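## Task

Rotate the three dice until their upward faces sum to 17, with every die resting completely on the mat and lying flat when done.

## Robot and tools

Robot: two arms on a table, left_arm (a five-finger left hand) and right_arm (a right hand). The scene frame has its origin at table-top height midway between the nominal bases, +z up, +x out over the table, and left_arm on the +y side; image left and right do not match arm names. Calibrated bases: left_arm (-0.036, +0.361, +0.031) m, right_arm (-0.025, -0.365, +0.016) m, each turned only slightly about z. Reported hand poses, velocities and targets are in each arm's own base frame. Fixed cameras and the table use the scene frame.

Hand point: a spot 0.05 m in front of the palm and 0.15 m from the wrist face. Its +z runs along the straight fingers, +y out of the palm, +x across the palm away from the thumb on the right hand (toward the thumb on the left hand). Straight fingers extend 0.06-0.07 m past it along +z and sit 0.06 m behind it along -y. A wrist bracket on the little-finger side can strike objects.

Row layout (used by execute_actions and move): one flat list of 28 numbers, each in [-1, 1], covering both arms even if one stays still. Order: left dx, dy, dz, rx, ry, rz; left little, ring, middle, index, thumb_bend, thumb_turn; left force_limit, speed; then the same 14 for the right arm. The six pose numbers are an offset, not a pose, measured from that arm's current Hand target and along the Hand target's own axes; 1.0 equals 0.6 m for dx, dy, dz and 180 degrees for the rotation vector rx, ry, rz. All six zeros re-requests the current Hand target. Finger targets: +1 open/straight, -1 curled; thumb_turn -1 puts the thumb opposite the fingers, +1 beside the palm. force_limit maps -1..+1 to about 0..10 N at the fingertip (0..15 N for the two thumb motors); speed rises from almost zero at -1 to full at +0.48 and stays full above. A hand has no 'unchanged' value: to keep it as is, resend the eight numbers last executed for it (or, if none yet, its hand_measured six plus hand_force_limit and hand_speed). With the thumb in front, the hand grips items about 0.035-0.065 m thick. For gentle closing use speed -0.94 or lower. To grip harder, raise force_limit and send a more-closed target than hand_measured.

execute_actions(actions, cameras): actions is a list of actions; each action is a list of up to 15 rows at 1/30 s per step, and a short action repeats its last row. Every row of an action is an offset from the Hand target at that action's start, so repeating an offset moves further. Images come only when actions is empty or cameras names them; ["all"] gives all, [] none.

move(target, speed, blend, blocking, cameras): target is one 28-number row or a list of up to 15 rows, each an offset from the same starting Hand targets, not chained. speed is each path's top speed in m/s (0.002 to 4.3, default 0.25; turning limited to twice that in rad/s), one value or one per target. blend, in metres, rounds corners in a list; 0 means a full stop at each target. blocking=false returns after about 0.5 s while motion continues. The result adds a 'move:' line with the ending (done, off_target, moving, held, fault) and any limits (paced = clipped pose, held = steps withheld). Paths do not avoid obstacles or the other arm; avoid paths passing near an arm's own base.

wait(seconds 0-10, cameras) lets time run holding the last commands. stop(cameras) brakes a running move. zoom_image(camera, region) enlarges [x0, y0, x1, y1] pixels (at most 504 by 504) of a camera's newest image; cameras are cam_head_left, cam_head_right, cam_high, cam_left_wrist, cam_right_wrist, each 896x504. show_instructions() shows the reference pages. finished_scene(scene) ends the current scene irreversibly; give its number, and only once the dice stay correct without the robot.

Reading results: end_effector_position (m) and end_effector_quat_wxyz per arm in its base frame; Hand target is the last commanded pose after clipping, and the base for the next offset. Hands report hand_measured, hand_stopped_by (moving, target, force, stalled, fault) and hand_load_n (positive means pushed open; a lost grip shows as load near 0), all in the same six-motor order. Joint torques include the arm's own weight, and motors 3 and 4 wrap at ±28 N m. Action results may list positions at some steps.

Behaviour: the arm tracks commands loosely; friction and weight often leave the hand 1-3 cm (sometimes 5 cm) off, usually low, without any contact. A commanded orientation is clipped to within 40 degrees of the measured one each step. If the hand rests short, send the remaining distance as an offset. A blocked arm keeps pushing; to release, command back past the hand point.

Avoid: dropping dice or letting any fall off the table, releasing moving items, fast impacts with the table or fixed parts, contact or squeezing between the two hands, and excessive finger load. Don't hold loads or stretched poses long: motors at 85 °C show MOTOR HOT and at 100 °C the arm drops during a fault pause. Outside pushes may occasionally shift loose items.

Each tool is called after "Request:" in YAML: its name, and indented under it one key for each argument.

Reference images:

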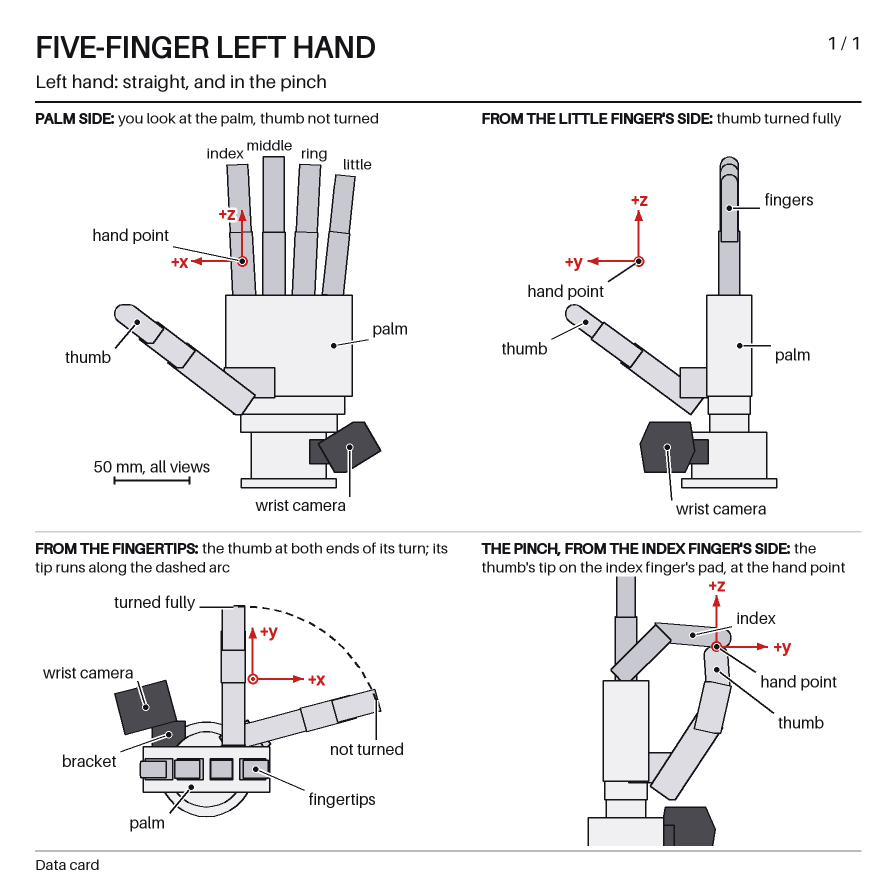

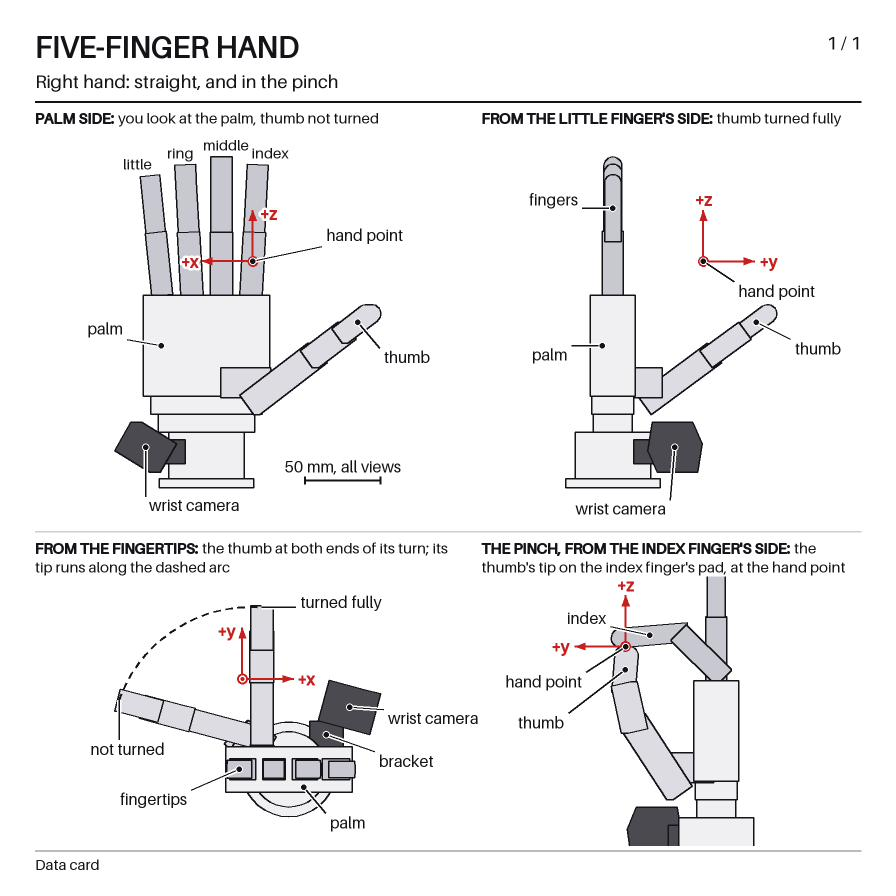

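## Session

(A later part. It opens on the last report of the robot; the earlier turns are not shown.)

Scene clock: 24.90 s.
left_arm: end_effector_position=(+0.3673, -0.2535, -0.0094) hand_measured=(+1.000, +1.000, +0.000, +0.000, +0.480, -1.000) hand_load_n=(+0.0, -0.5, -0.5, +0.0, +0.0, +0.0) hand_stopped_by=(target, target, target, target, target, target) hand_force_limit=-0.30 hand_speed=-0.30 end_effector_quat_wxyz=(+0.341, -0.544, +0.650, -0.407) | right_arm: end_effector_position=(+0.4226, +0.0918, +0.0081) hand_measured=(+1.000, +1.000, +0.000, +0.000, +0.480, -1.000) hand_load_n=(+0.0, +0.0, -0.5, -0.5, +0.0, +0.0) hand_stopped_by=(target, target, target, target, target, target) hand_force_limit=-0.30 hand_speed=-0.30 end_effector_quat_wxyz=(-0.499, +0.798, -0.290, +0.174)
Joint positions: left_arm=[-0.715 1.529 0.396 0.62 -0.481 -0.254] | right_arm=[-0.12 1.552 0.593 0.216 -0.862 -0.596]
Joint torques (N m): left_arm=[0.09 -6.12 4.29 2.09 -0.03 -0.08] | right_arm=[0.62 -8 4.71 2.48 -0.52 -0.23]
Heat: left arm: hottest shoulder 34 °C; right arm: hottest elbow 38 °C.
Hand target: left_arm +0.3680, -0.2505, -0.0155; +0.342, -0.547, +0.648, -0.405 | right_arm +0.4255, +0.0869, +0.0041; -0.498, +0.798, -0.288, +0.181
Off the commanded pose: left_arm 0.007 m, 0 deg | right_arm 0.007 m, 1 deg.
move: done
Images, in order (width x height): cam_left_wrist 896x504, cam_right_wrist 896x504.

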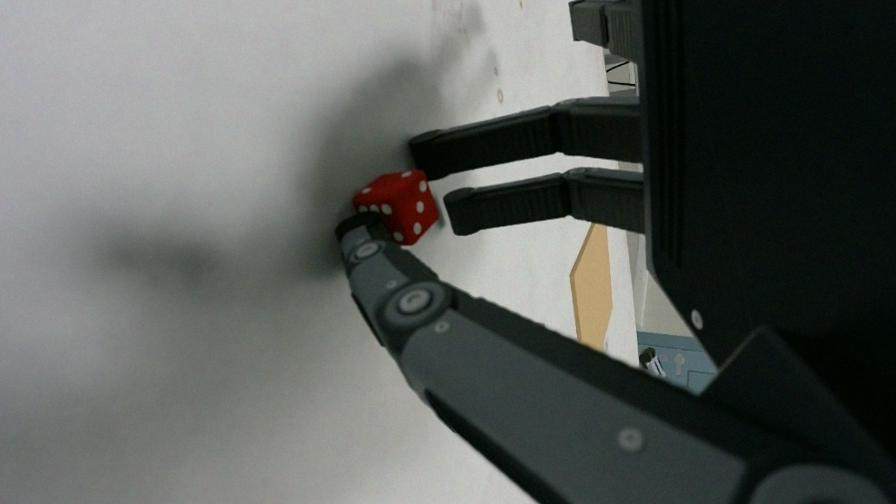

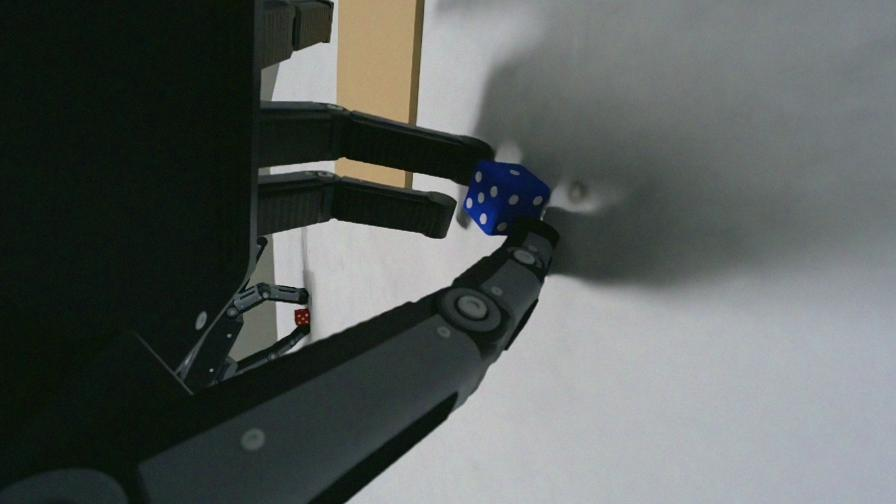

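Request:
move:
  target:
    - [0,0.0067,0.0033,0,0,0,1,1,0,0,0.48,-1,-0.3,-0.3,0.0058,0.0075,0.0036,0,0,0,1,1,0,0,0.48,-1,-0.3,-0.3]
    - [0,0.0067,0.0033,0,0,0,1,1,-0.35,-0.35,0.1,-1,-0.35,-0.88,0.0058,0.0075,0.0036,0,0,0,1,1,-0.35,-0.35,0.1,-1,-0.35,-0.88]
  speed: 0.08
  cameras: ["cam_left_wrist","cam_right_wrist"]

Scene clock: 27.40 s.
left_arm: end_effector_position=(+0.3691, -0.2551, -0.0111) hand_measured=(+1.000, +1.000, -0.142, -0.350, +0.400, -1.000) hand_load_n=(+0.0, +0.0, +6.5, +0.0, +5.0, +1.5) hand_stopped_by=(target, target, force, target, force, target) hand_force_limit=-0.35 hand_speed=-0.88 end_effector_quat_wxyz=(+0.342, -0.543, +0.647, -0.411) | right_arm: end_effector_position=(+0.4243, +0.0913, +0.0058) hand_measured=(+1.000, +1.000, -0.142, -0.350, +0.404, -1.000) hand_load_n=(+0.0, +0.0, +5.5, +0.0, +4.5, +0.0) hand_stopped_by=(target, target, force, target, force, target) hand_force_limit=-0.35 hand_speed=-0.88 end_effector_quat_wxyz=(-0.503, +0.796, -0.287, +0.175)
Joint positions: left_arm=[-0.715 1.546 0.396 0.648 -0.481 -0.254] | right_arm=[-0.123 1.566 0.593 0.237 -0.871 -0.596]
Joint torques (N m): left_arm=[0.09 -6.12 4.04 1.85 -0.03 -0.07] | right_arm=[0.38 -7.47 5.03 2.09 -0.28 -0.27]
Heat: left arm: hottest shoulder 34 °C; right arm: hottest elbow 38 °C.
Hand target: left_arm +0.3680, -0.2505, -0.0199; +0.342, -0.547, +0.648, -0.405 | right_arm +0.4281, +0.0845, -0.0011; -0.498, +0.798, -0.288, +0.181
Off the commanded pose: left_arm 0.010 m, 1 deg | right_arm 0.010 m, 1 deg.
move: done; target 2's new numbers were sent with right_arm's hand 0.012 m and 1 deg from that target
Images, in order (width x height): cam_left_wrist 896x504, cam_right_wrist 896x504.

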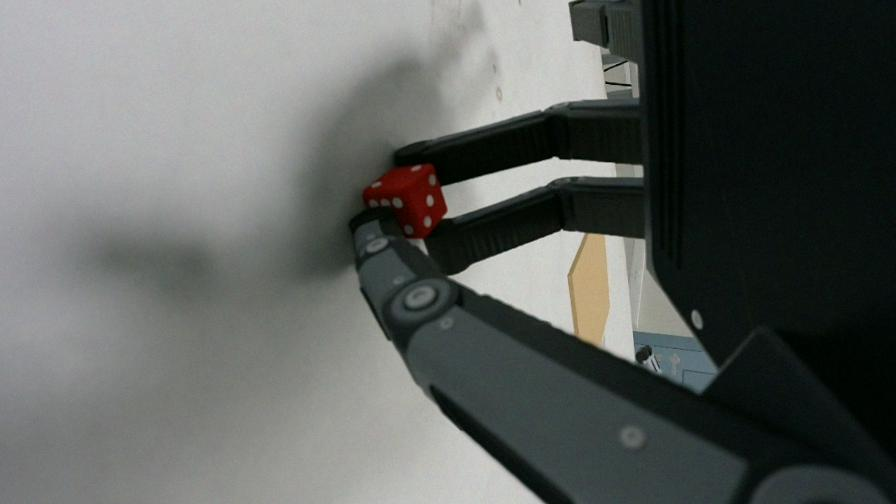

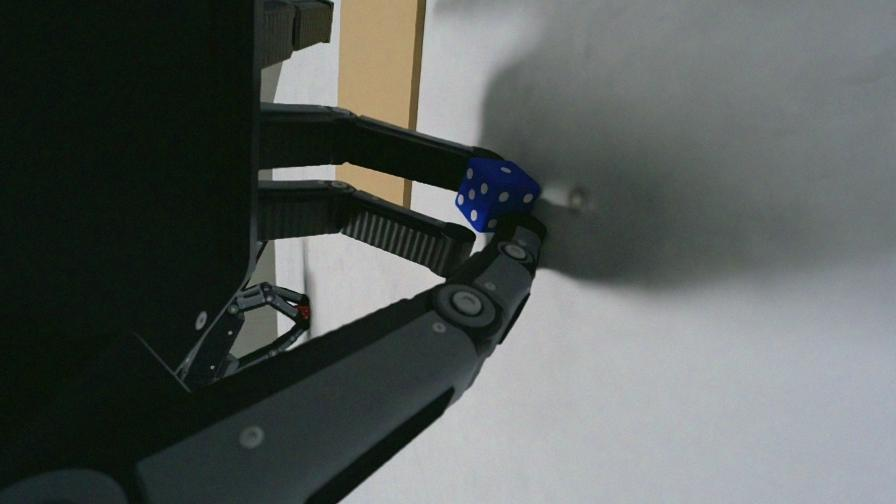

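Request:
move:
  target:
    - [0,-0.0599,-0.0292,0,0,0,1,1,-0.35,-0.35,0.1,-1,-0.35,-0.88,0,-0.0599,-0.0292,0,0,0,1,1,-0.35,-0.35,0.1,-1,-0.35,-0.88]
    - [0.2488,-0.1135,0.0045,0,0.1773,0.0865,1,1,-0.35,-0.35,0.1,-1,-0.35,-0.88,0.0586,-0.1804,0.157,0,0,0,1,1,-0.35,-0.35,0.1,-1,-0.35,-0.88]
  speed: 0.3
  blend: [0.02,0]
  cameras: ["cam_head_right","cam_left_wrist","cam_right_wrist"]

Scene clock: 30.77 s.
left_arm: end_effector_position=(+0.3677, -0.3874, +0.0353) hand_measured=(+1.000, +1.000, -0.142, -0.350, +0.400, -1.000) hand_load_n=(+0.0, +0.0, +7.0, +0.0, +5.0, +1.5) hand_stopped_by=(target, target, force, target, force, target) hand_force_limit=-0.35 hand_speed=-0.88 end_effector_quat_wxyz=(+0.201, -0.335, +0.781, -0.487) | right_arm: end_effector_position=(+0.5253, +0.1561, +0.0461) hand_measured=(+1.000, +1.000, -0.142, -0.350, +0.404, -1.000) hand_load_n=(+0.0, -0.5, +5.0, +0.0, +5.0, +0.0) hand_stopped_by=(target, target, force, target, force, target) hand_force_limit=-0.35 hand_speed=-0.88 end_effector_quat_wxyz=(-0.493, +0.801, -0.290, +0.179)
Joint positions: left_arm=[-0.742 1.561 0.65 0.451 0.029 0] | right_arm=[0.054 1.666 0.883 0.147 -0.712 -0.451]
Joint torques (N m): left_arm=[-1.9 -9 9.52 0.87 0.18 0.06] | right_arm=[2.61 -11.34 8.46 1.57 -0.25 0.05]
Heat: left arm: hottest shoulder 34 °C; right arm: hottest elbow 38 °C.
Hand target: left_arm +0.3745, -0.4032, +0.0402; +0.202, -0.323, +0.784, -0.490 | right_arm +0.5395, +0.1636, +0.0550; -0.498, +0.798, -0.288, +0.181
Off the commanded pose: left_arm 0.018 m, 1 deg | right_arm 0.018 m, 1 deg.
move: off_target (left_arm, right_arm); blend cut to 0.0199 m at target 1
Images, in order (width x height): cam_head_right 896x504, cam_left_wrist 896x504, cam_right_wrist 896x504.

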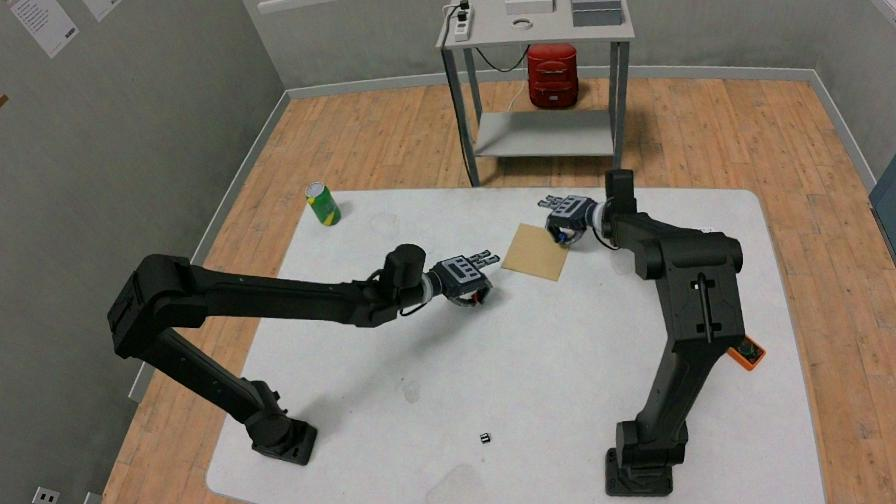

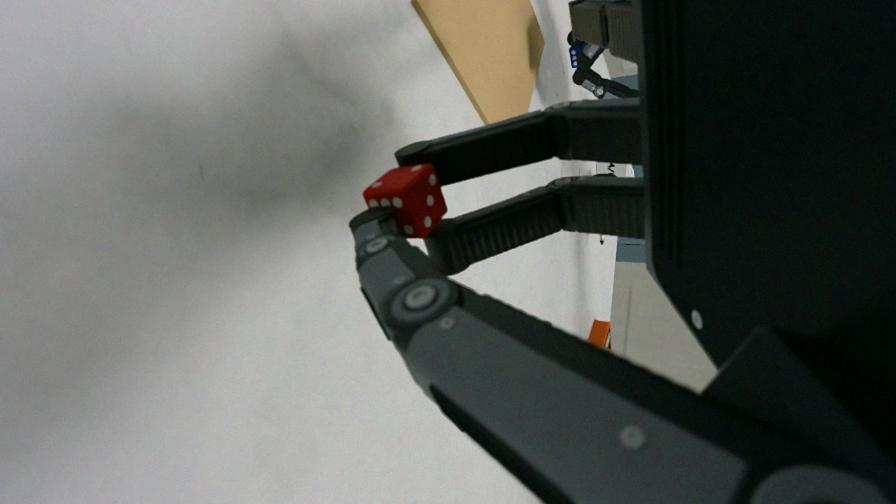

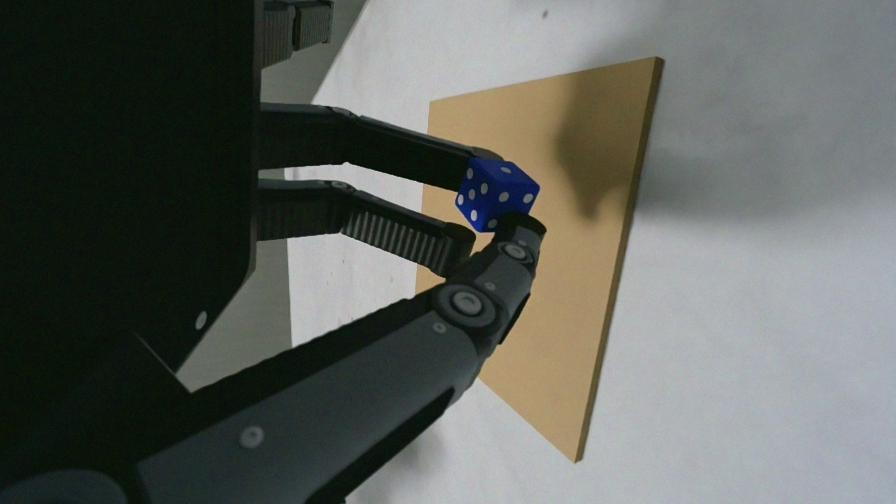

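Request:
wait:
  seconds: 0
  cameras: ["cam_right_wrist","cam_high"]

Scene clock: 31.83 s.
left_arm: end_effector_position=(+0.3677, -0.3874, +0.0353) hand_measured=(+1.000, +1.000, -0.142, -0.350, +0.400, -1.000) hand_load_n=(+0.0, +0.0, +7.0, +0.0, +5.0, +1.0) hand_stopped_by=(target, target, force, target, force, target) hand_force_limit=-0.35 hand_speed=-0.88 end_effector_quat_wxyz=(+0.201, -0.335, +0.781, -0.487) | right_arm: end_effector_position=(+0.5253, +0.1561, +0.0461) hand_measured=(+1.000, +1.000, -0.142, -0.350, +0.404, -1.000) hand_load_n=(+0.0, +0.0, +5.5, +0.0, +5.0, +0.5) hand_stopped_by=(target, target, force, target, force, target) hand_force_limit=-0.35 hand_speed=-0.88 end_effector_quat_wxyz=(-0.493, +0.801, -0.290, +0.179)
Joint positions: left_arm=[-0.742 1.561 0.65 0.451 0.029 0.001] | right_arm=[0.054 1.666 0.883 0.147 -0.712 -0.451]
Joint torques (N m): left_arm=[-1.9 -9 9.52 0.91 0.18 0.06] | right_arm=[2.55 -11.4 8.49 1.57 -0.25 0.03]
Heat: left arm: hottest shoulder 34 °C; right arm: hottest elbow 39 °C.
Hand target: left_arm +0.3745, -0.4032, +0.0402; +0.202, -0.323, +0.784, -0.490 | right_arm +0.5395, +0.1636, +0.0550; -0.498, +0.798, -0.288, +0.181
Off the commanded pose: left_arm 0.018 m, 1 deg | right_arm 0.018 m, 1 deg.
Images, in order (width x height): cam_high 896x504, cam_right_wrist 896x504.

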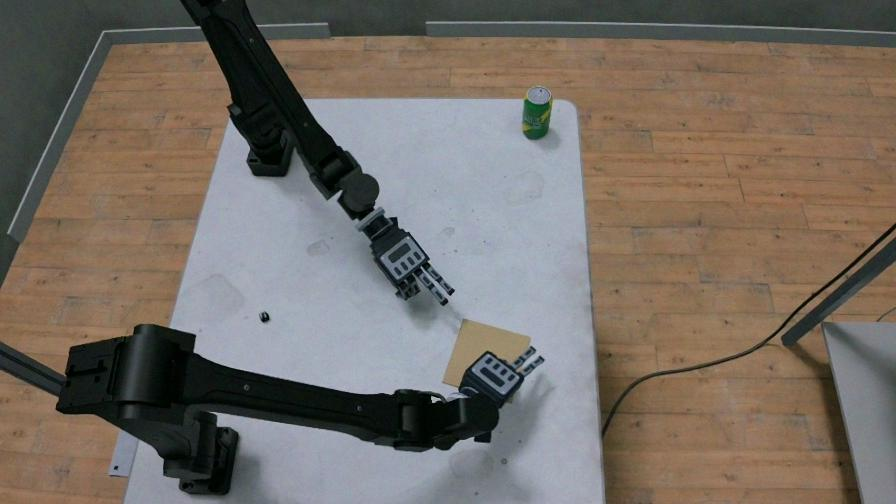

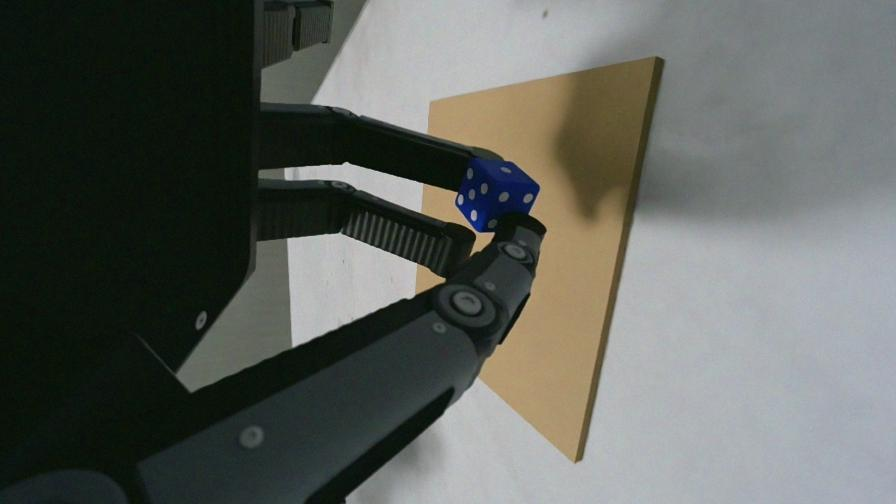

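Request:
move:
  target:
    - [0,0.03,0.0146,0,0,0,1,1,-0.35,-0.35,0.1,-1,-0.35,-0.88,-0.0075,-0.0081,0.0166,0,0,0,1,1,-0.35,-0.35,0.1,-1,-0.35,-0.88]
    - [0,0.0599,0.0292,0,0,0,1,1,-0.35,-0.35,0.1,-1,-0.35,-0.88,-0.0075,0.0338,0.037,0,0,0,1,1,-0.35,-0.35,0.1,-1,-0.35,-0.88]
  speed: 0.1
  cameras: ["cam_right_wrist","cam_left_wrist"]

Scene clock: 34.93 s.
left_arm: end_effector_position=(+0.3699, -0.3894, -0.0044) hand_measured=(+1.000, +1.000, -0.142, -0.350, +0.400, -1.000) hand_load_n=(+0.0, +0.0, +7.0, +0.0, +5.0, +1.5) hand_stopped_by=(target, target, force, target, force, target) hand_force_limit=-0.35 hand_speed=-0.88 end_effector_quat_wxyz=(+0.197, -0.337, +0.786, -0.478) | right_arm: end_effector_position=(+0.5323, +0.1669, +0.0193) hand_measured=(+1.000, +1.000, -0.142, -0.350, +0.404, -1.000) hand_load_n=(+0.0, +0.0, +5.5, +0.0, +4.5, +0.0) hand_stopped_by=(target, target, force, target, force, target) hand_force_limit=-0.35 hand_speed=-0.88 end_effector_quat_wxyz=(-0.490, +0.802, -0.294, +0.174)
Joint positions: left_arm=[-0.742 1.676 0.65 0.543 0.029 0.001] | right_arm=[0.077 1.741 0.894 0.207 -0.693 -0.434]
Joint torques (N m): left_arm=[-1.9 -10.11 7.13 2.3 0.17 0.06] | right_arm=[2.61 -12.51 6.91 2.55 -0.28 0.03]
Heat: left arm: hottest shoulder 34 °C; right arm: hottest elbow 39 °C.
Hand target: left_arm +0.3745, -0.4032, +0.0001; +0.202, -0.323, +0.784, -0.490 | right_arm +0.5432, +0.1750, +0.0271; -0.498, +0.798, -0.288, +0.181
Off the commanded pose: left_arm 0.015 m, 2 deg | right_arm 0.016 m, 1 deg.
move: off_target (left_arm, right_arm)
Images, in order (width x height): cam_left_wrist 896x504, cam_right_wrist 896x504.

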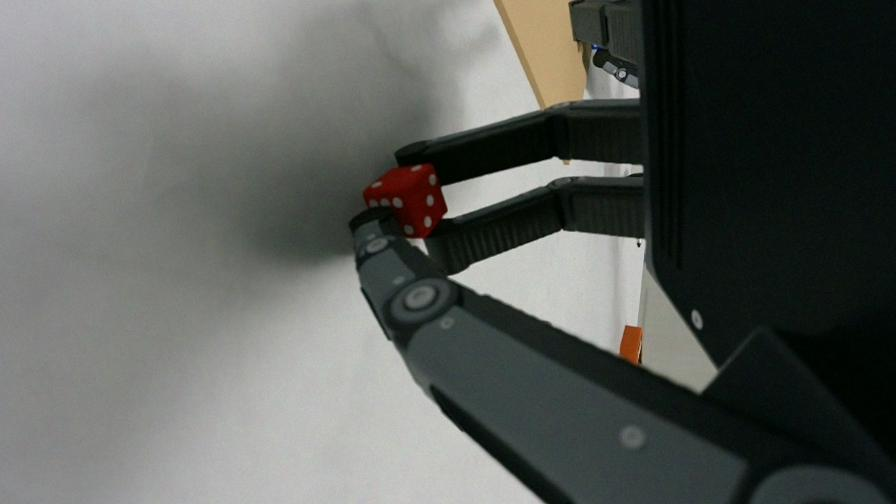

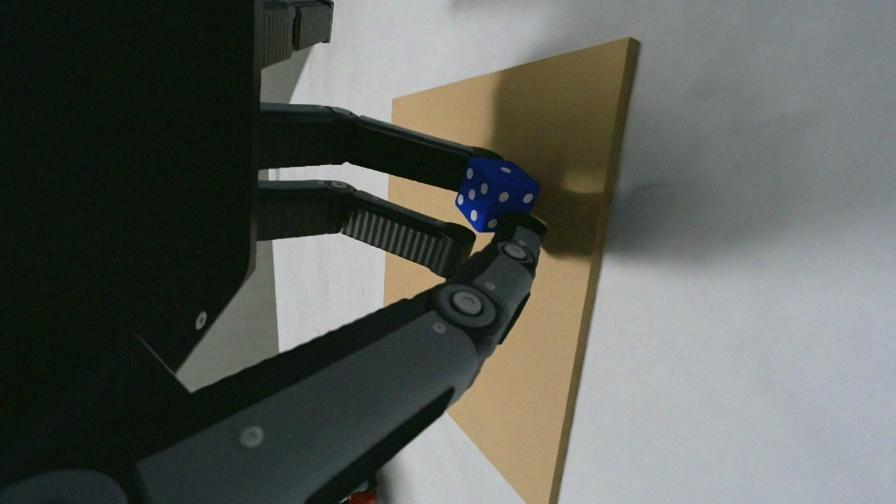

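Request:
move:
  target: [0,0.0105,0.0051,0,0,0,1,1,-0.35,-0.35,0.1,-1,-0.35,-0.88,0,0.0150,0.0073,0,0,0,1,1,-0.35,-0.35,0.1,-1,-0.35,-0.88]
  speed: 0.05
  cameras: ["cam_right_wrist","cam_left_wrist"]

Scene clock: 36.53 s.
left_arm: end_effector_position=(+0.3712, -0.3905, -0.0084) hand_measured=(+1.000, +1.000, -0.142, -0.350, +0.400, -1.000) hand_load_n=(+0.0, +0.0, +7.0, +0.0, +5.0, +1.5) hand_stopped_by=(target, target, force, target, force, target) hand_force_limit=-0.35 hand_speed=-0.88 end_effector_quat_wxyz=(+0.198, -0.337, +0.785, -0.481) | right_arm: end_effector_position=(+0.5354, +0.1672, +0.0139) hand_measured=(+1.000, +1.000, -0.142, -0.350, +0.404, -1.000) hand_load_n=(+0.0, +0.0, +5.5, +0.0, +4.5, +0.5) hand_stopped_by=(target, target, force, target, force, target) hand_force_limit=-0.35 hand_speed=-0.88 end_effector_quat_wxyz=(-0.492, +0.801, -0.291, +0.178)
Joint positions: left_arm=[-0.742 1.693 0.65 0.566 0.029 0.001] | right_arm=[0.077 1.759 0.894 0.234 -0.693 -0.434]
Joint torques (N m): left_arm=[-1.9 -9.88 6.84 2.32 0.18 0.06] | right_arm=[2.61 -12.28 6.43 2.85 -0.26 0.03]
Heat: left arm: hottest shoulder 34 °C; right arm: hottest elbow 39 °C.
Hand target: left_arm +0.3745, -0.4032, -0.0069; +0.202, -0.323, +0.784, -0.490 | right_arm +0.5432, +0.1750, +0.0170; -0.498, +0.798, -0.288, +0.181
Off the commanded pose: left_arm 0.013 m, 2 deg | right_arm 0.012 m, 1 deg.
move: off_target (left_arm, right_arm)
Images, in order (width x height): cam_left_wrist 896x504, cam_right_wrist 896x504.

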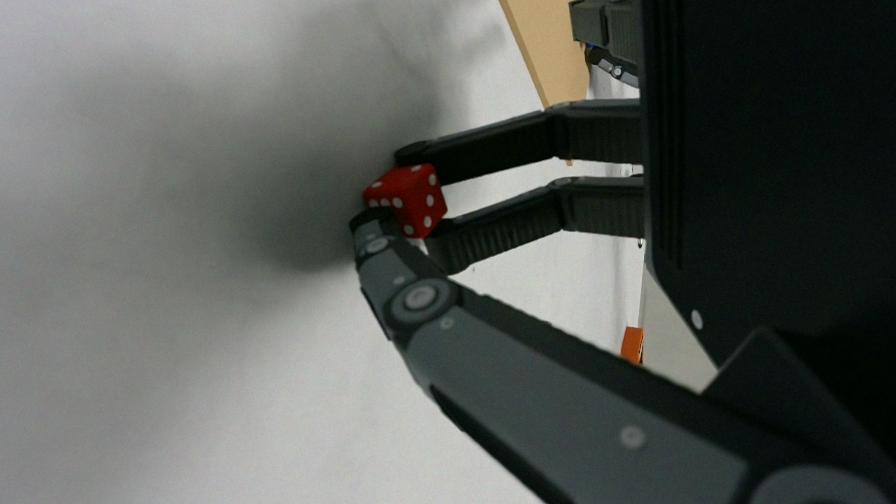

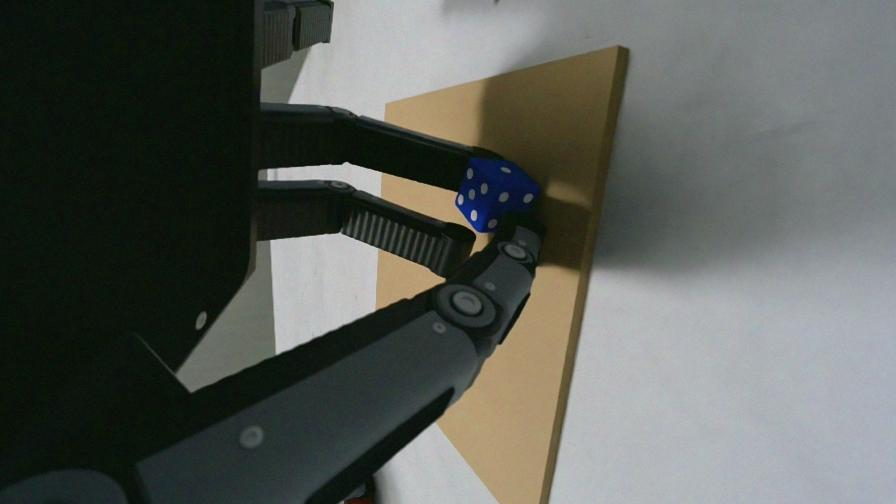

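Request:
move:
  target: [0,0.0060,0.0029,0,0,0,1,1,-0.35,-0.35,0.1,-1,-0.35,-0.88,0,0.0090,0.0044,0,0,0,1,1,-0.35,-0.35,0.1,-1,-0.35,-0.88]
  speed: 0.05
  cameras: ["cam_right_wrist","cam_left_wrist"]

Scene clock: 37.53 s.
left_arm: end_effector_position=(+0.3725, -0.3917, -0.0090) hand_measured=(+1.000, +1.000, -0.142, -0.350, +0.400, -1.000) hand_load_n=(+0.0, +0.0, +6.5, +0.0, +5.0, +1.5) hand_stopped_by=(target, target, force, target, force, target) hand_force_limit=-0.35 hand_speed=-0.88 end_effector_quat_wxyz=(+0.200, -0.336, +0.783, -0.484) | right_arm: end_effector_position=(+0.5376, +0.1675, +0.0125) hand_measured=(+1.000, +1.000, -0.142, -0.350, +0.404, -1.000) hand_load_n=(-0.5, +0.0, +5.0, +0.0, +5.0, +0.5) hand_stopped_by=(target, target, force, target, force, target) hand_force_limit=-0.35 hand_speed=-0.88 end_effector_quat_wxyz=(-0.494, +0.800, -0.290, +0.181)
Joint positions: left_arm=[-0.742 1.701 0.65 0.583 0.029 0.001] | right_arm=[0.077 1.766 0.894 0.251 -0.693 -0.431]
Joint torques (N m): left_arm=[-1.9 -9.7 6.72 2.21 0.18 0.06] | right_arm=[2.61 -11.87 6.24 2.66 -0.25 0.01]
Heat: left arm: hottest shoulder 34 °C; right arm: hottest elbow 39 °C.
Hand target: left_arm +0.3745, -0.4031, -0.0109; +0.202, -0.323, +0.784, -0.490 | right_arm +0.5432, +0.1750, +0.0110; -0.498, +0.798, -0.288, +0.181
Off the commanded pose: left_arm 0.012 m, 2 deg | right_arm 0.010 m, 1 deg.
move: off_target (left_arm)
Images, in order (width x height): cam_left_wrist 896x504, cam_right_wrist 896x504.

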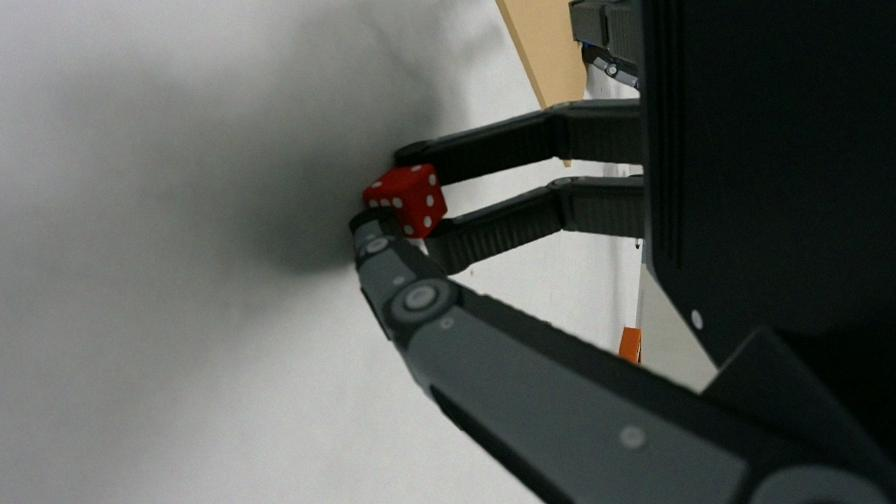

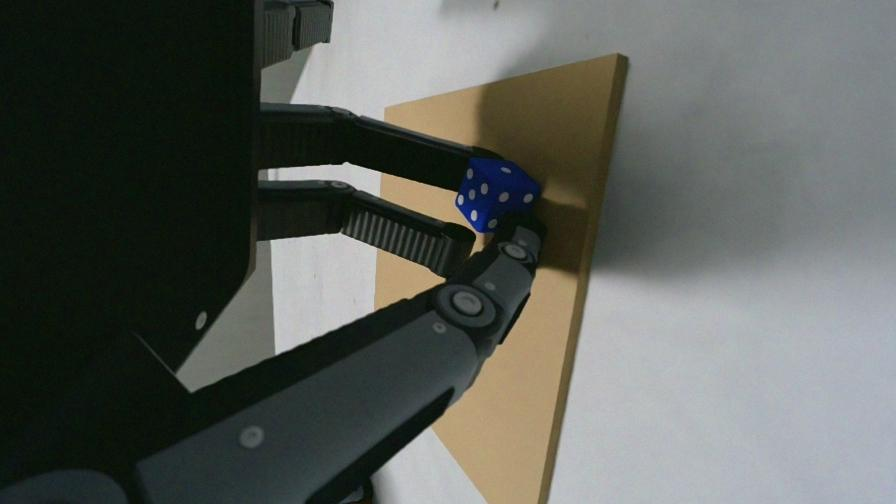

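Request:
zoom_image:
  camera: "cam_right_wrist"
  region: [420, 120, 620, 280]

Request:
zoom_image:
  camera: "cam_left_wrist"
  region: [320, 120, 520, 280]

Scaled by 2.520 from the camera's 896x504 image, which has a finer 1280x720 frame.

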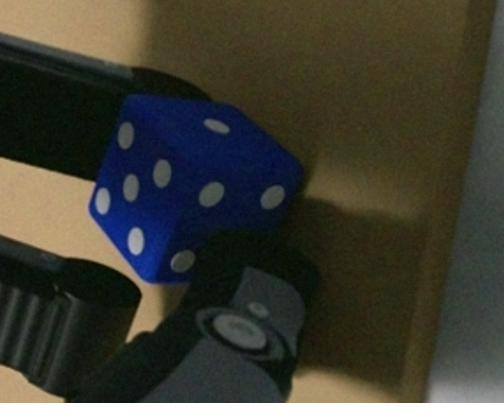

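Scaled by 2.520 from the camera's 896x504 image, which has a finer 1280x720 frame.

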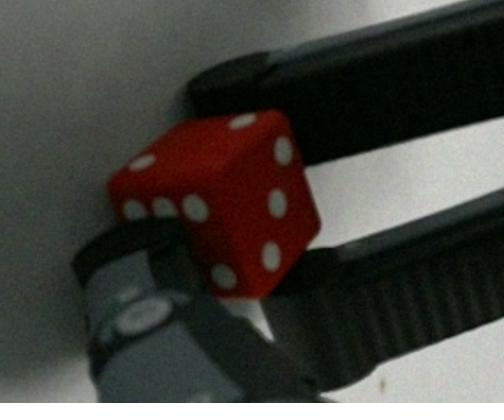

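Request:
move:
  target: [0,0.0060,0.0029,0,0,0,1,1,-0.35,-0.35,0.1,-1,-0.35,-0.88,0,0.0075,0.0036,0,0,0,1,1,-0.35,-0.35,0.1,-1,-0.35,-0.88]
  speed: 0.05
  cameras: ["cam_right_wrist","cam_left_wrist"]

Scene clock: 38.67 s.
left_arm: end_effector_position=(+0.3739, -0.3930, -0.0092) hand_measured=(+1.000, +1.000, -0.142, -0.350, +0.400, -1.000) hand_load_n=(+0.0, +0.0, +6.0, +0.0, +5.0, +1.5) hand_stopped_by=(target, target, force, target, force, target) hand_force_limit=-0.35 hand_speed=-0.88 end_effector_quat_wxyz=(+0.201, -0.335, +0.781, -0.488) | right_arm: end_effector_position=(+0.5394, +0.1679, +0.0122) hand_measured=(+1.000, +1.000, -0.142, -0.350, +0.404, -1.000) hand_load_n=(+0.0, +0.0, +4.0, +0.0, +5.5, +0.5) hand_stopped_by=(target, target, force, target, force, target) hand_force_limit=-0.35 hand_speed=-0.88 end_effector_quat_wxyz=(-0.496, +0.798, -0.289, +0.183)
Joint positions: left_arm=[-0.742 1.708 0.65 0.599 0.029 0.001] | right_arm=[0.077 1.771 0.894 0.265 -0.693 -0.427]
Joint torques (N m): left_arm=[-1.85 -9.17 6.58 2 0.18 0.07] | right_arm=[2.61 -11.34 6.09 2.67 -0.24 -0.02]
Heat: left arm: hottest shoulder 34 °C; right arm: hottest elbow 39 °C.
Hand target: left_arm +0.3745, -0.4032, -0.0147; +0.202, -0.323, +0.784, -0.490 | right_arm +0.5432, +0.1750, +0.0061; -0.498, +0.798, -0.288, +0.181
Off the commanded pose: left_arm 0.012 m, 1 deg | right_arm 0.010 m, 0 deg.
move: off_target (left_arm)
Images, in order (width x height): cam_left_wrist 896x504, cam_right_wrist 896x504.

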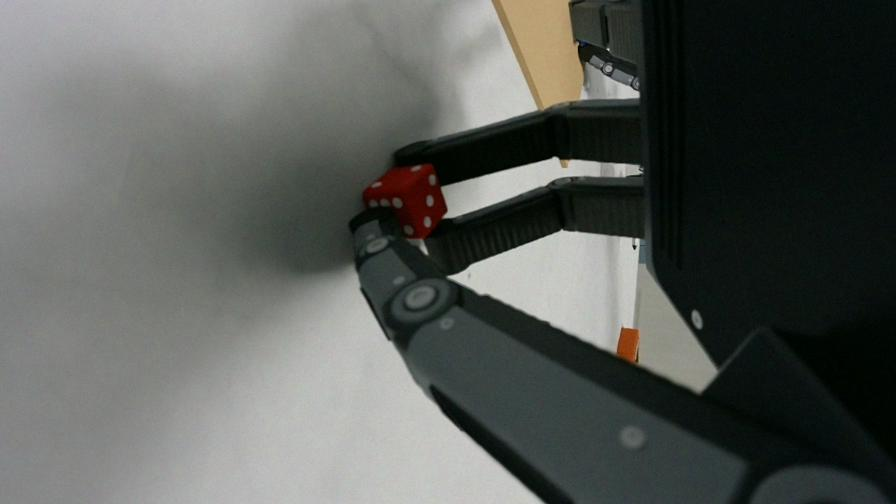

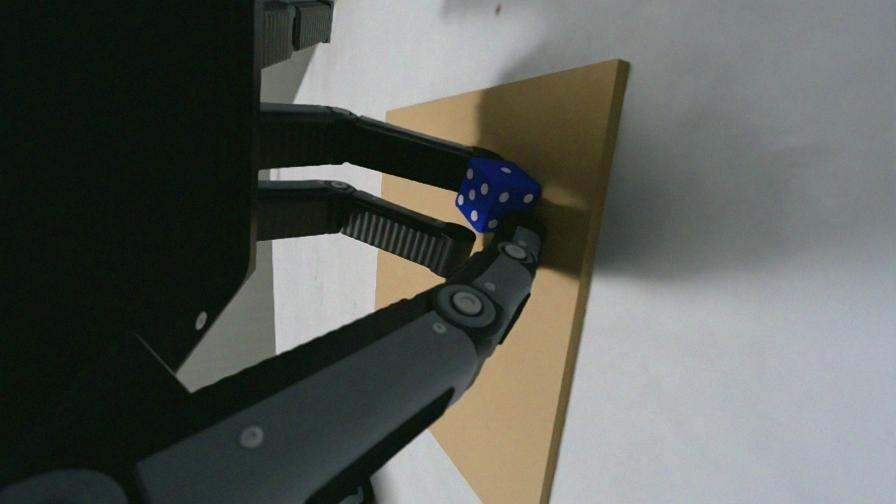

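Request:
move:
  target: [0,-0.0060,-0.0029,0,0,0,1,1,0.1,0,0.6,-1,-0.35,-0.5,0,-0.0045,-0.0022,0,0,0,1,1,0.1,0,0.6,-1,-0.35,-0.5]
  speed: 0.05
  cameras: ["cam_right_wrist","cam_left_wrist"]

Scene clock: 39.53 s.
left_arm: end_effector_position=(+0.3759, -0.3951, -0.0064) hand_measured=(+1.000, +1.000, +0.100, +0.000, +0.598, -1.000) hand_load_n=(-0.5, +0.0, +0.0, +0.0, -2.0, +0.0) hand_stopped_by=(target, target, target, target, target, target) hand_force_limit=-0.35 hand_speed=-0.50 end_effector_quat_wxyz=(+0.203, -0.333, +0.778, -0.492) | right_arm: end_effector_position=(+0.5429, +0.1697, +0.0155) hand_measured=(+1.000, +1.000, +0.100, +0.000, +0.598, -1.000) hand_load_n=(+0.0, +0.0, +0.0, +0.0, -3.5, -1.0) hand_stopped_by=(target, target, target, target, target, target) hand_force_limit=-0.35 hand_speed=-0.50 end_effector_quat_wxyz=(-0.499, +0.796, -0.284, +0.189)
Joint positions: left_arm=[-0.742 1.709 0.653 0.608 0.03 0.001] | right_arm=[0.079 1.771 0.897 0.281 -0.694 -0.427]
Joint torques (N m): left_arm=[-1.85 -10.29 6.49 1.36 0.15 0.07] | right_arm=[2.37 -11.93 6.01 1.7 -0.19 -0.04]
Heat: left arm: hottest shoulder 34 °C; right arm: hottest elbow 39 °C.
Hand target: left_arm +0.3745, -0.4031, -0.0110; +0.202, -0.323, +0.784, -0.490 | right_arm +0.5432, +0.1751, +0.0091; -0.498, +0.798, -0.288, +0.181
Off the commanded pose: left_arm 0.009 m, 1 deg | right_arm 0.008 m, 1 deg.
move: done
Images, in order (width x height): cam_left_wrist 896x504, cam_right_wrist 896x504.

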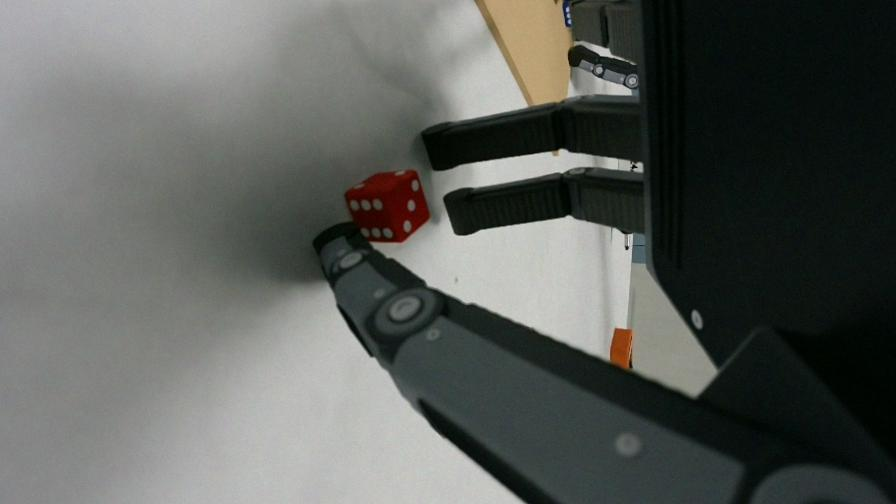

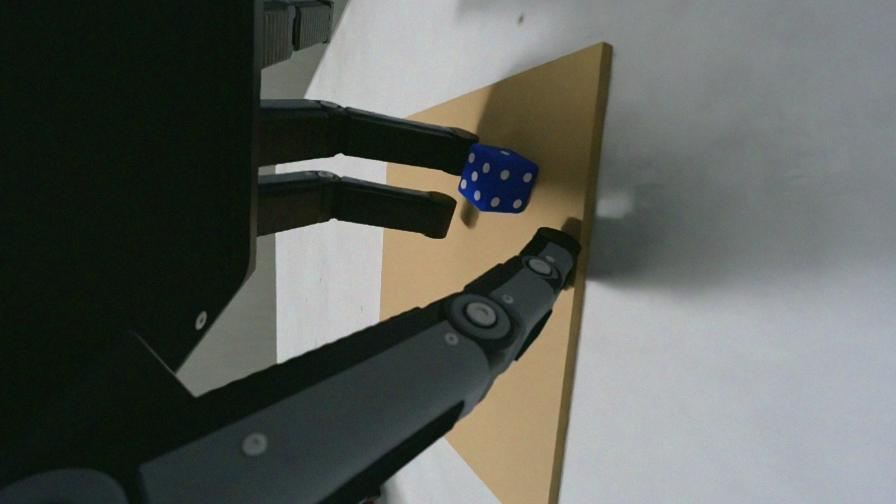

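Request:
move:
  target:
    - [0,-0.0090,-0.0044,0,0,0,1,1,0.1,0,0.6,-1,-0.35,-0.5,0,-0.012,-0.0058,0,0,0,1,1,0.1,0,0.6,-1,-0.35,-0.5]
    - [0,-0.0749,-0.0365,0,0,0,1,1,0.1,0,0.6,-1,-0.35,-0.5,0,-0.0749,-0.0365,0,0,0,1,1,0.1,0,0.6,-1,-0.35,-0.5]
  speed: 0.1
  cameras: ["cam_right_wrist","cam_left_wrist"]

Scene clock: 41.50 s.
left_arm: end_effector_position=(+0.3668, -0.3867, +0.0214) hand_measured=(+1.000, +1.000, +0.100, +0.000, +0.598, -1.000) hand_load_n=(-0.5, +0.0, +0.0, +0.0, +0.0, +0.0) hand_stopped_by=(target, target, target, target, target, target) hand_force_limit=-0.35 hand_speed=-0.50 end_effector_quat_wxyz=(+0.196, -0.337, +0.787, -0.478) | right_arm: end_effector_position=(+0.5292, +0.1686, +0.0408) hand_measured=(+1.000, +1.000, +0.100, +0.000, +0.598, -1.000) hand_load_n=(+0.0, +0.0, +0.0, +0.0, +0.0, +0.5) hand_stopped_by=(target, target, target, target, target, target) hand_force_limit=-0.35 hand_speed=-0.50 end_effector_quat_wxyz=(-0.491, +0.801, -0.295, +0.172)
Joint positions: left_arm=[-0.742 1.592 0.653 0.454 0.03 0.001] | right_arm=[0.079 1.69 0.9 0.152 -0.693 -0.427]
Joint torques (N m): left_arm=[-1.9 -11.69 9.02 0.84 0.15 0.06] | right_arm=[2.32 -13.45 8.25 1.48 -0.26 -0.02]
Heat: left arm: hottest shoulder 34 °C; right arm: hottest elbow 39 °C.
Hand target: left_arm +0.3745, -0.4032, +0.0392; +0.202, -0.323, +0.784, -0.490 | right_arm +0.5430, +0.1752, +0.0590; -0.498, +0.798, -0.288, +0.181
Off the commanded pose: left_arm 0.025 m, 2 deg | right_arm 0.024 m, 2 deg.
move: off_target (left_arm, right_arm)
Images, in order (width x height): cam_left_wrist 896x504, cam_right_wrist 896x504.

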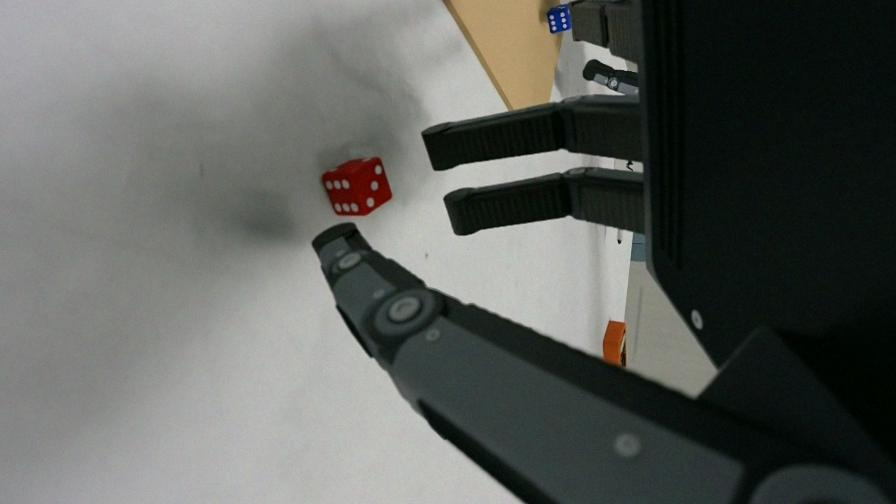

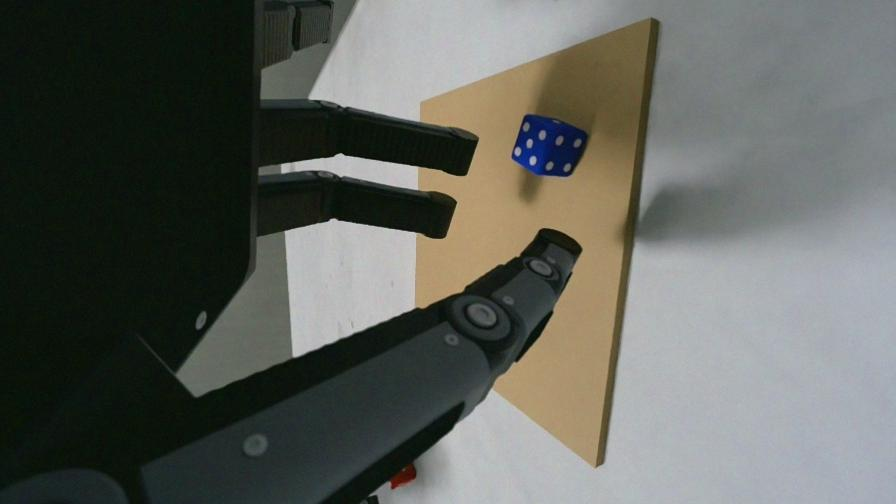

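Request:
move:
  target:
    - [0,-0.0748,-0.0365,0,0,0,1,1,0.1,0,0.6,-1,-0.35,-0.5,0,-0.0899,-0.0438,0,0,0,1,1,0.1,0,0.6,-1,-0.35,-0.5]
    - [-0.385,0.0451,-0.3965,0,0,0,1,1,0.1,0,0.6,-1,-0.35,-0.5,-0.12,-0.0939,-0.0358,0,0,0,1,1,0.3,1,0.42,-1,-0.35,-0.5]
  speed: [0.2,0.35]
  blend: [0.03,0]
  cameras: ["cam_high"]

Scene clock: 48.13 s.
left_arm: end_effector_position=(+0.3590, -0.0887, +0.0976) hand_measured=(+1.000, +1.000, +0.100, +0.000, +0.598, -1.000) hand_load_n=(+0.0, +0.0, +0.0, +0.0, +0.0, +0.0) hand_stopped_by=(target, target, target, target, target, target) hand_force_limit=-0.35 hand_speed=-0.50 end_effector_quat_wxyz=(+0.180, -0.333, +0.786, -0.488) | right_arm: end_effector_position=(+0.4897, +0.2184, +0.1078) hand_measured=(+1.000, +1.000, +0.300, +1.000, +0.420, -1.000) hand_load_n=(+0.0, +0.0, +0.0, -0.5, +0.0, +0.0) hand_stopped_by=(target, target, target, target, target, target) hand_force_limit=-0.35 hand_speed=-0.50 end_effector_quat_wxyz=(-0.488, +0.803, -0.293, +0.174)
Joint positions: left_arm=[0.144 1.108 0.522 -0.148 0.816 0.534] | right_arm=[0.205 1.487 0.868 0.03 -0.586 -0.346]
Joint torques (N m): left_arm=[0.73 -4.89 11.75 0.51 0.64 0.06] | right_arm=[2.61 -11.87 6.57 2.8 -0.18 0.03]
Heat: left arm: hottest shoulder 35 °C; right arm: hottest elbow 40 °C.
Hand target: left_arm +0.3797, -0.0802, +0.1190; +0.202, -0.323, +0.784, -0.490 | right_arm +0.4912, +0.2253, +0.1189; -0.498, +0.798, -0.288, +0.181
Off the commanded pose: left_arm 0.031 m, 3 deg | right_arm 0.013 m, 2 deg.
move: off_target (left_arm, right_arm); blend cut to 0.0299 m at target 1; target 2's new numbers were sent with right_arm's hand 0.013 m and 2 deg from that target
Images, in order (width x height): cam_high 896x504.

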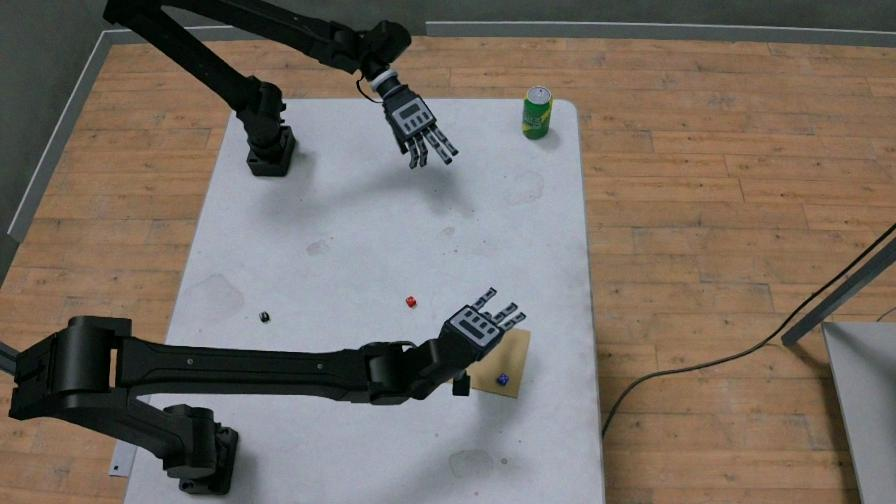

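Request:
zoom_image:
  camera: "cam_high"
  region: [390, 280, 550, 410]

Scaled by 3.150 from the camera's 896x504 image, which has a finer 1280x720 frame.

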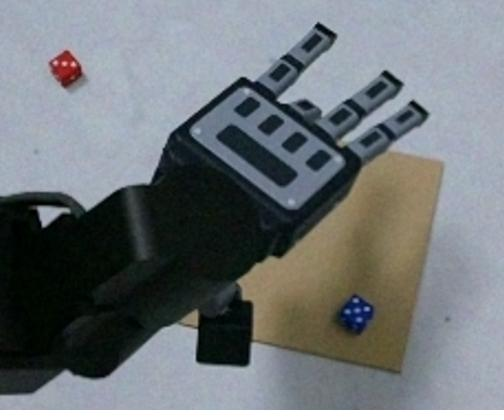

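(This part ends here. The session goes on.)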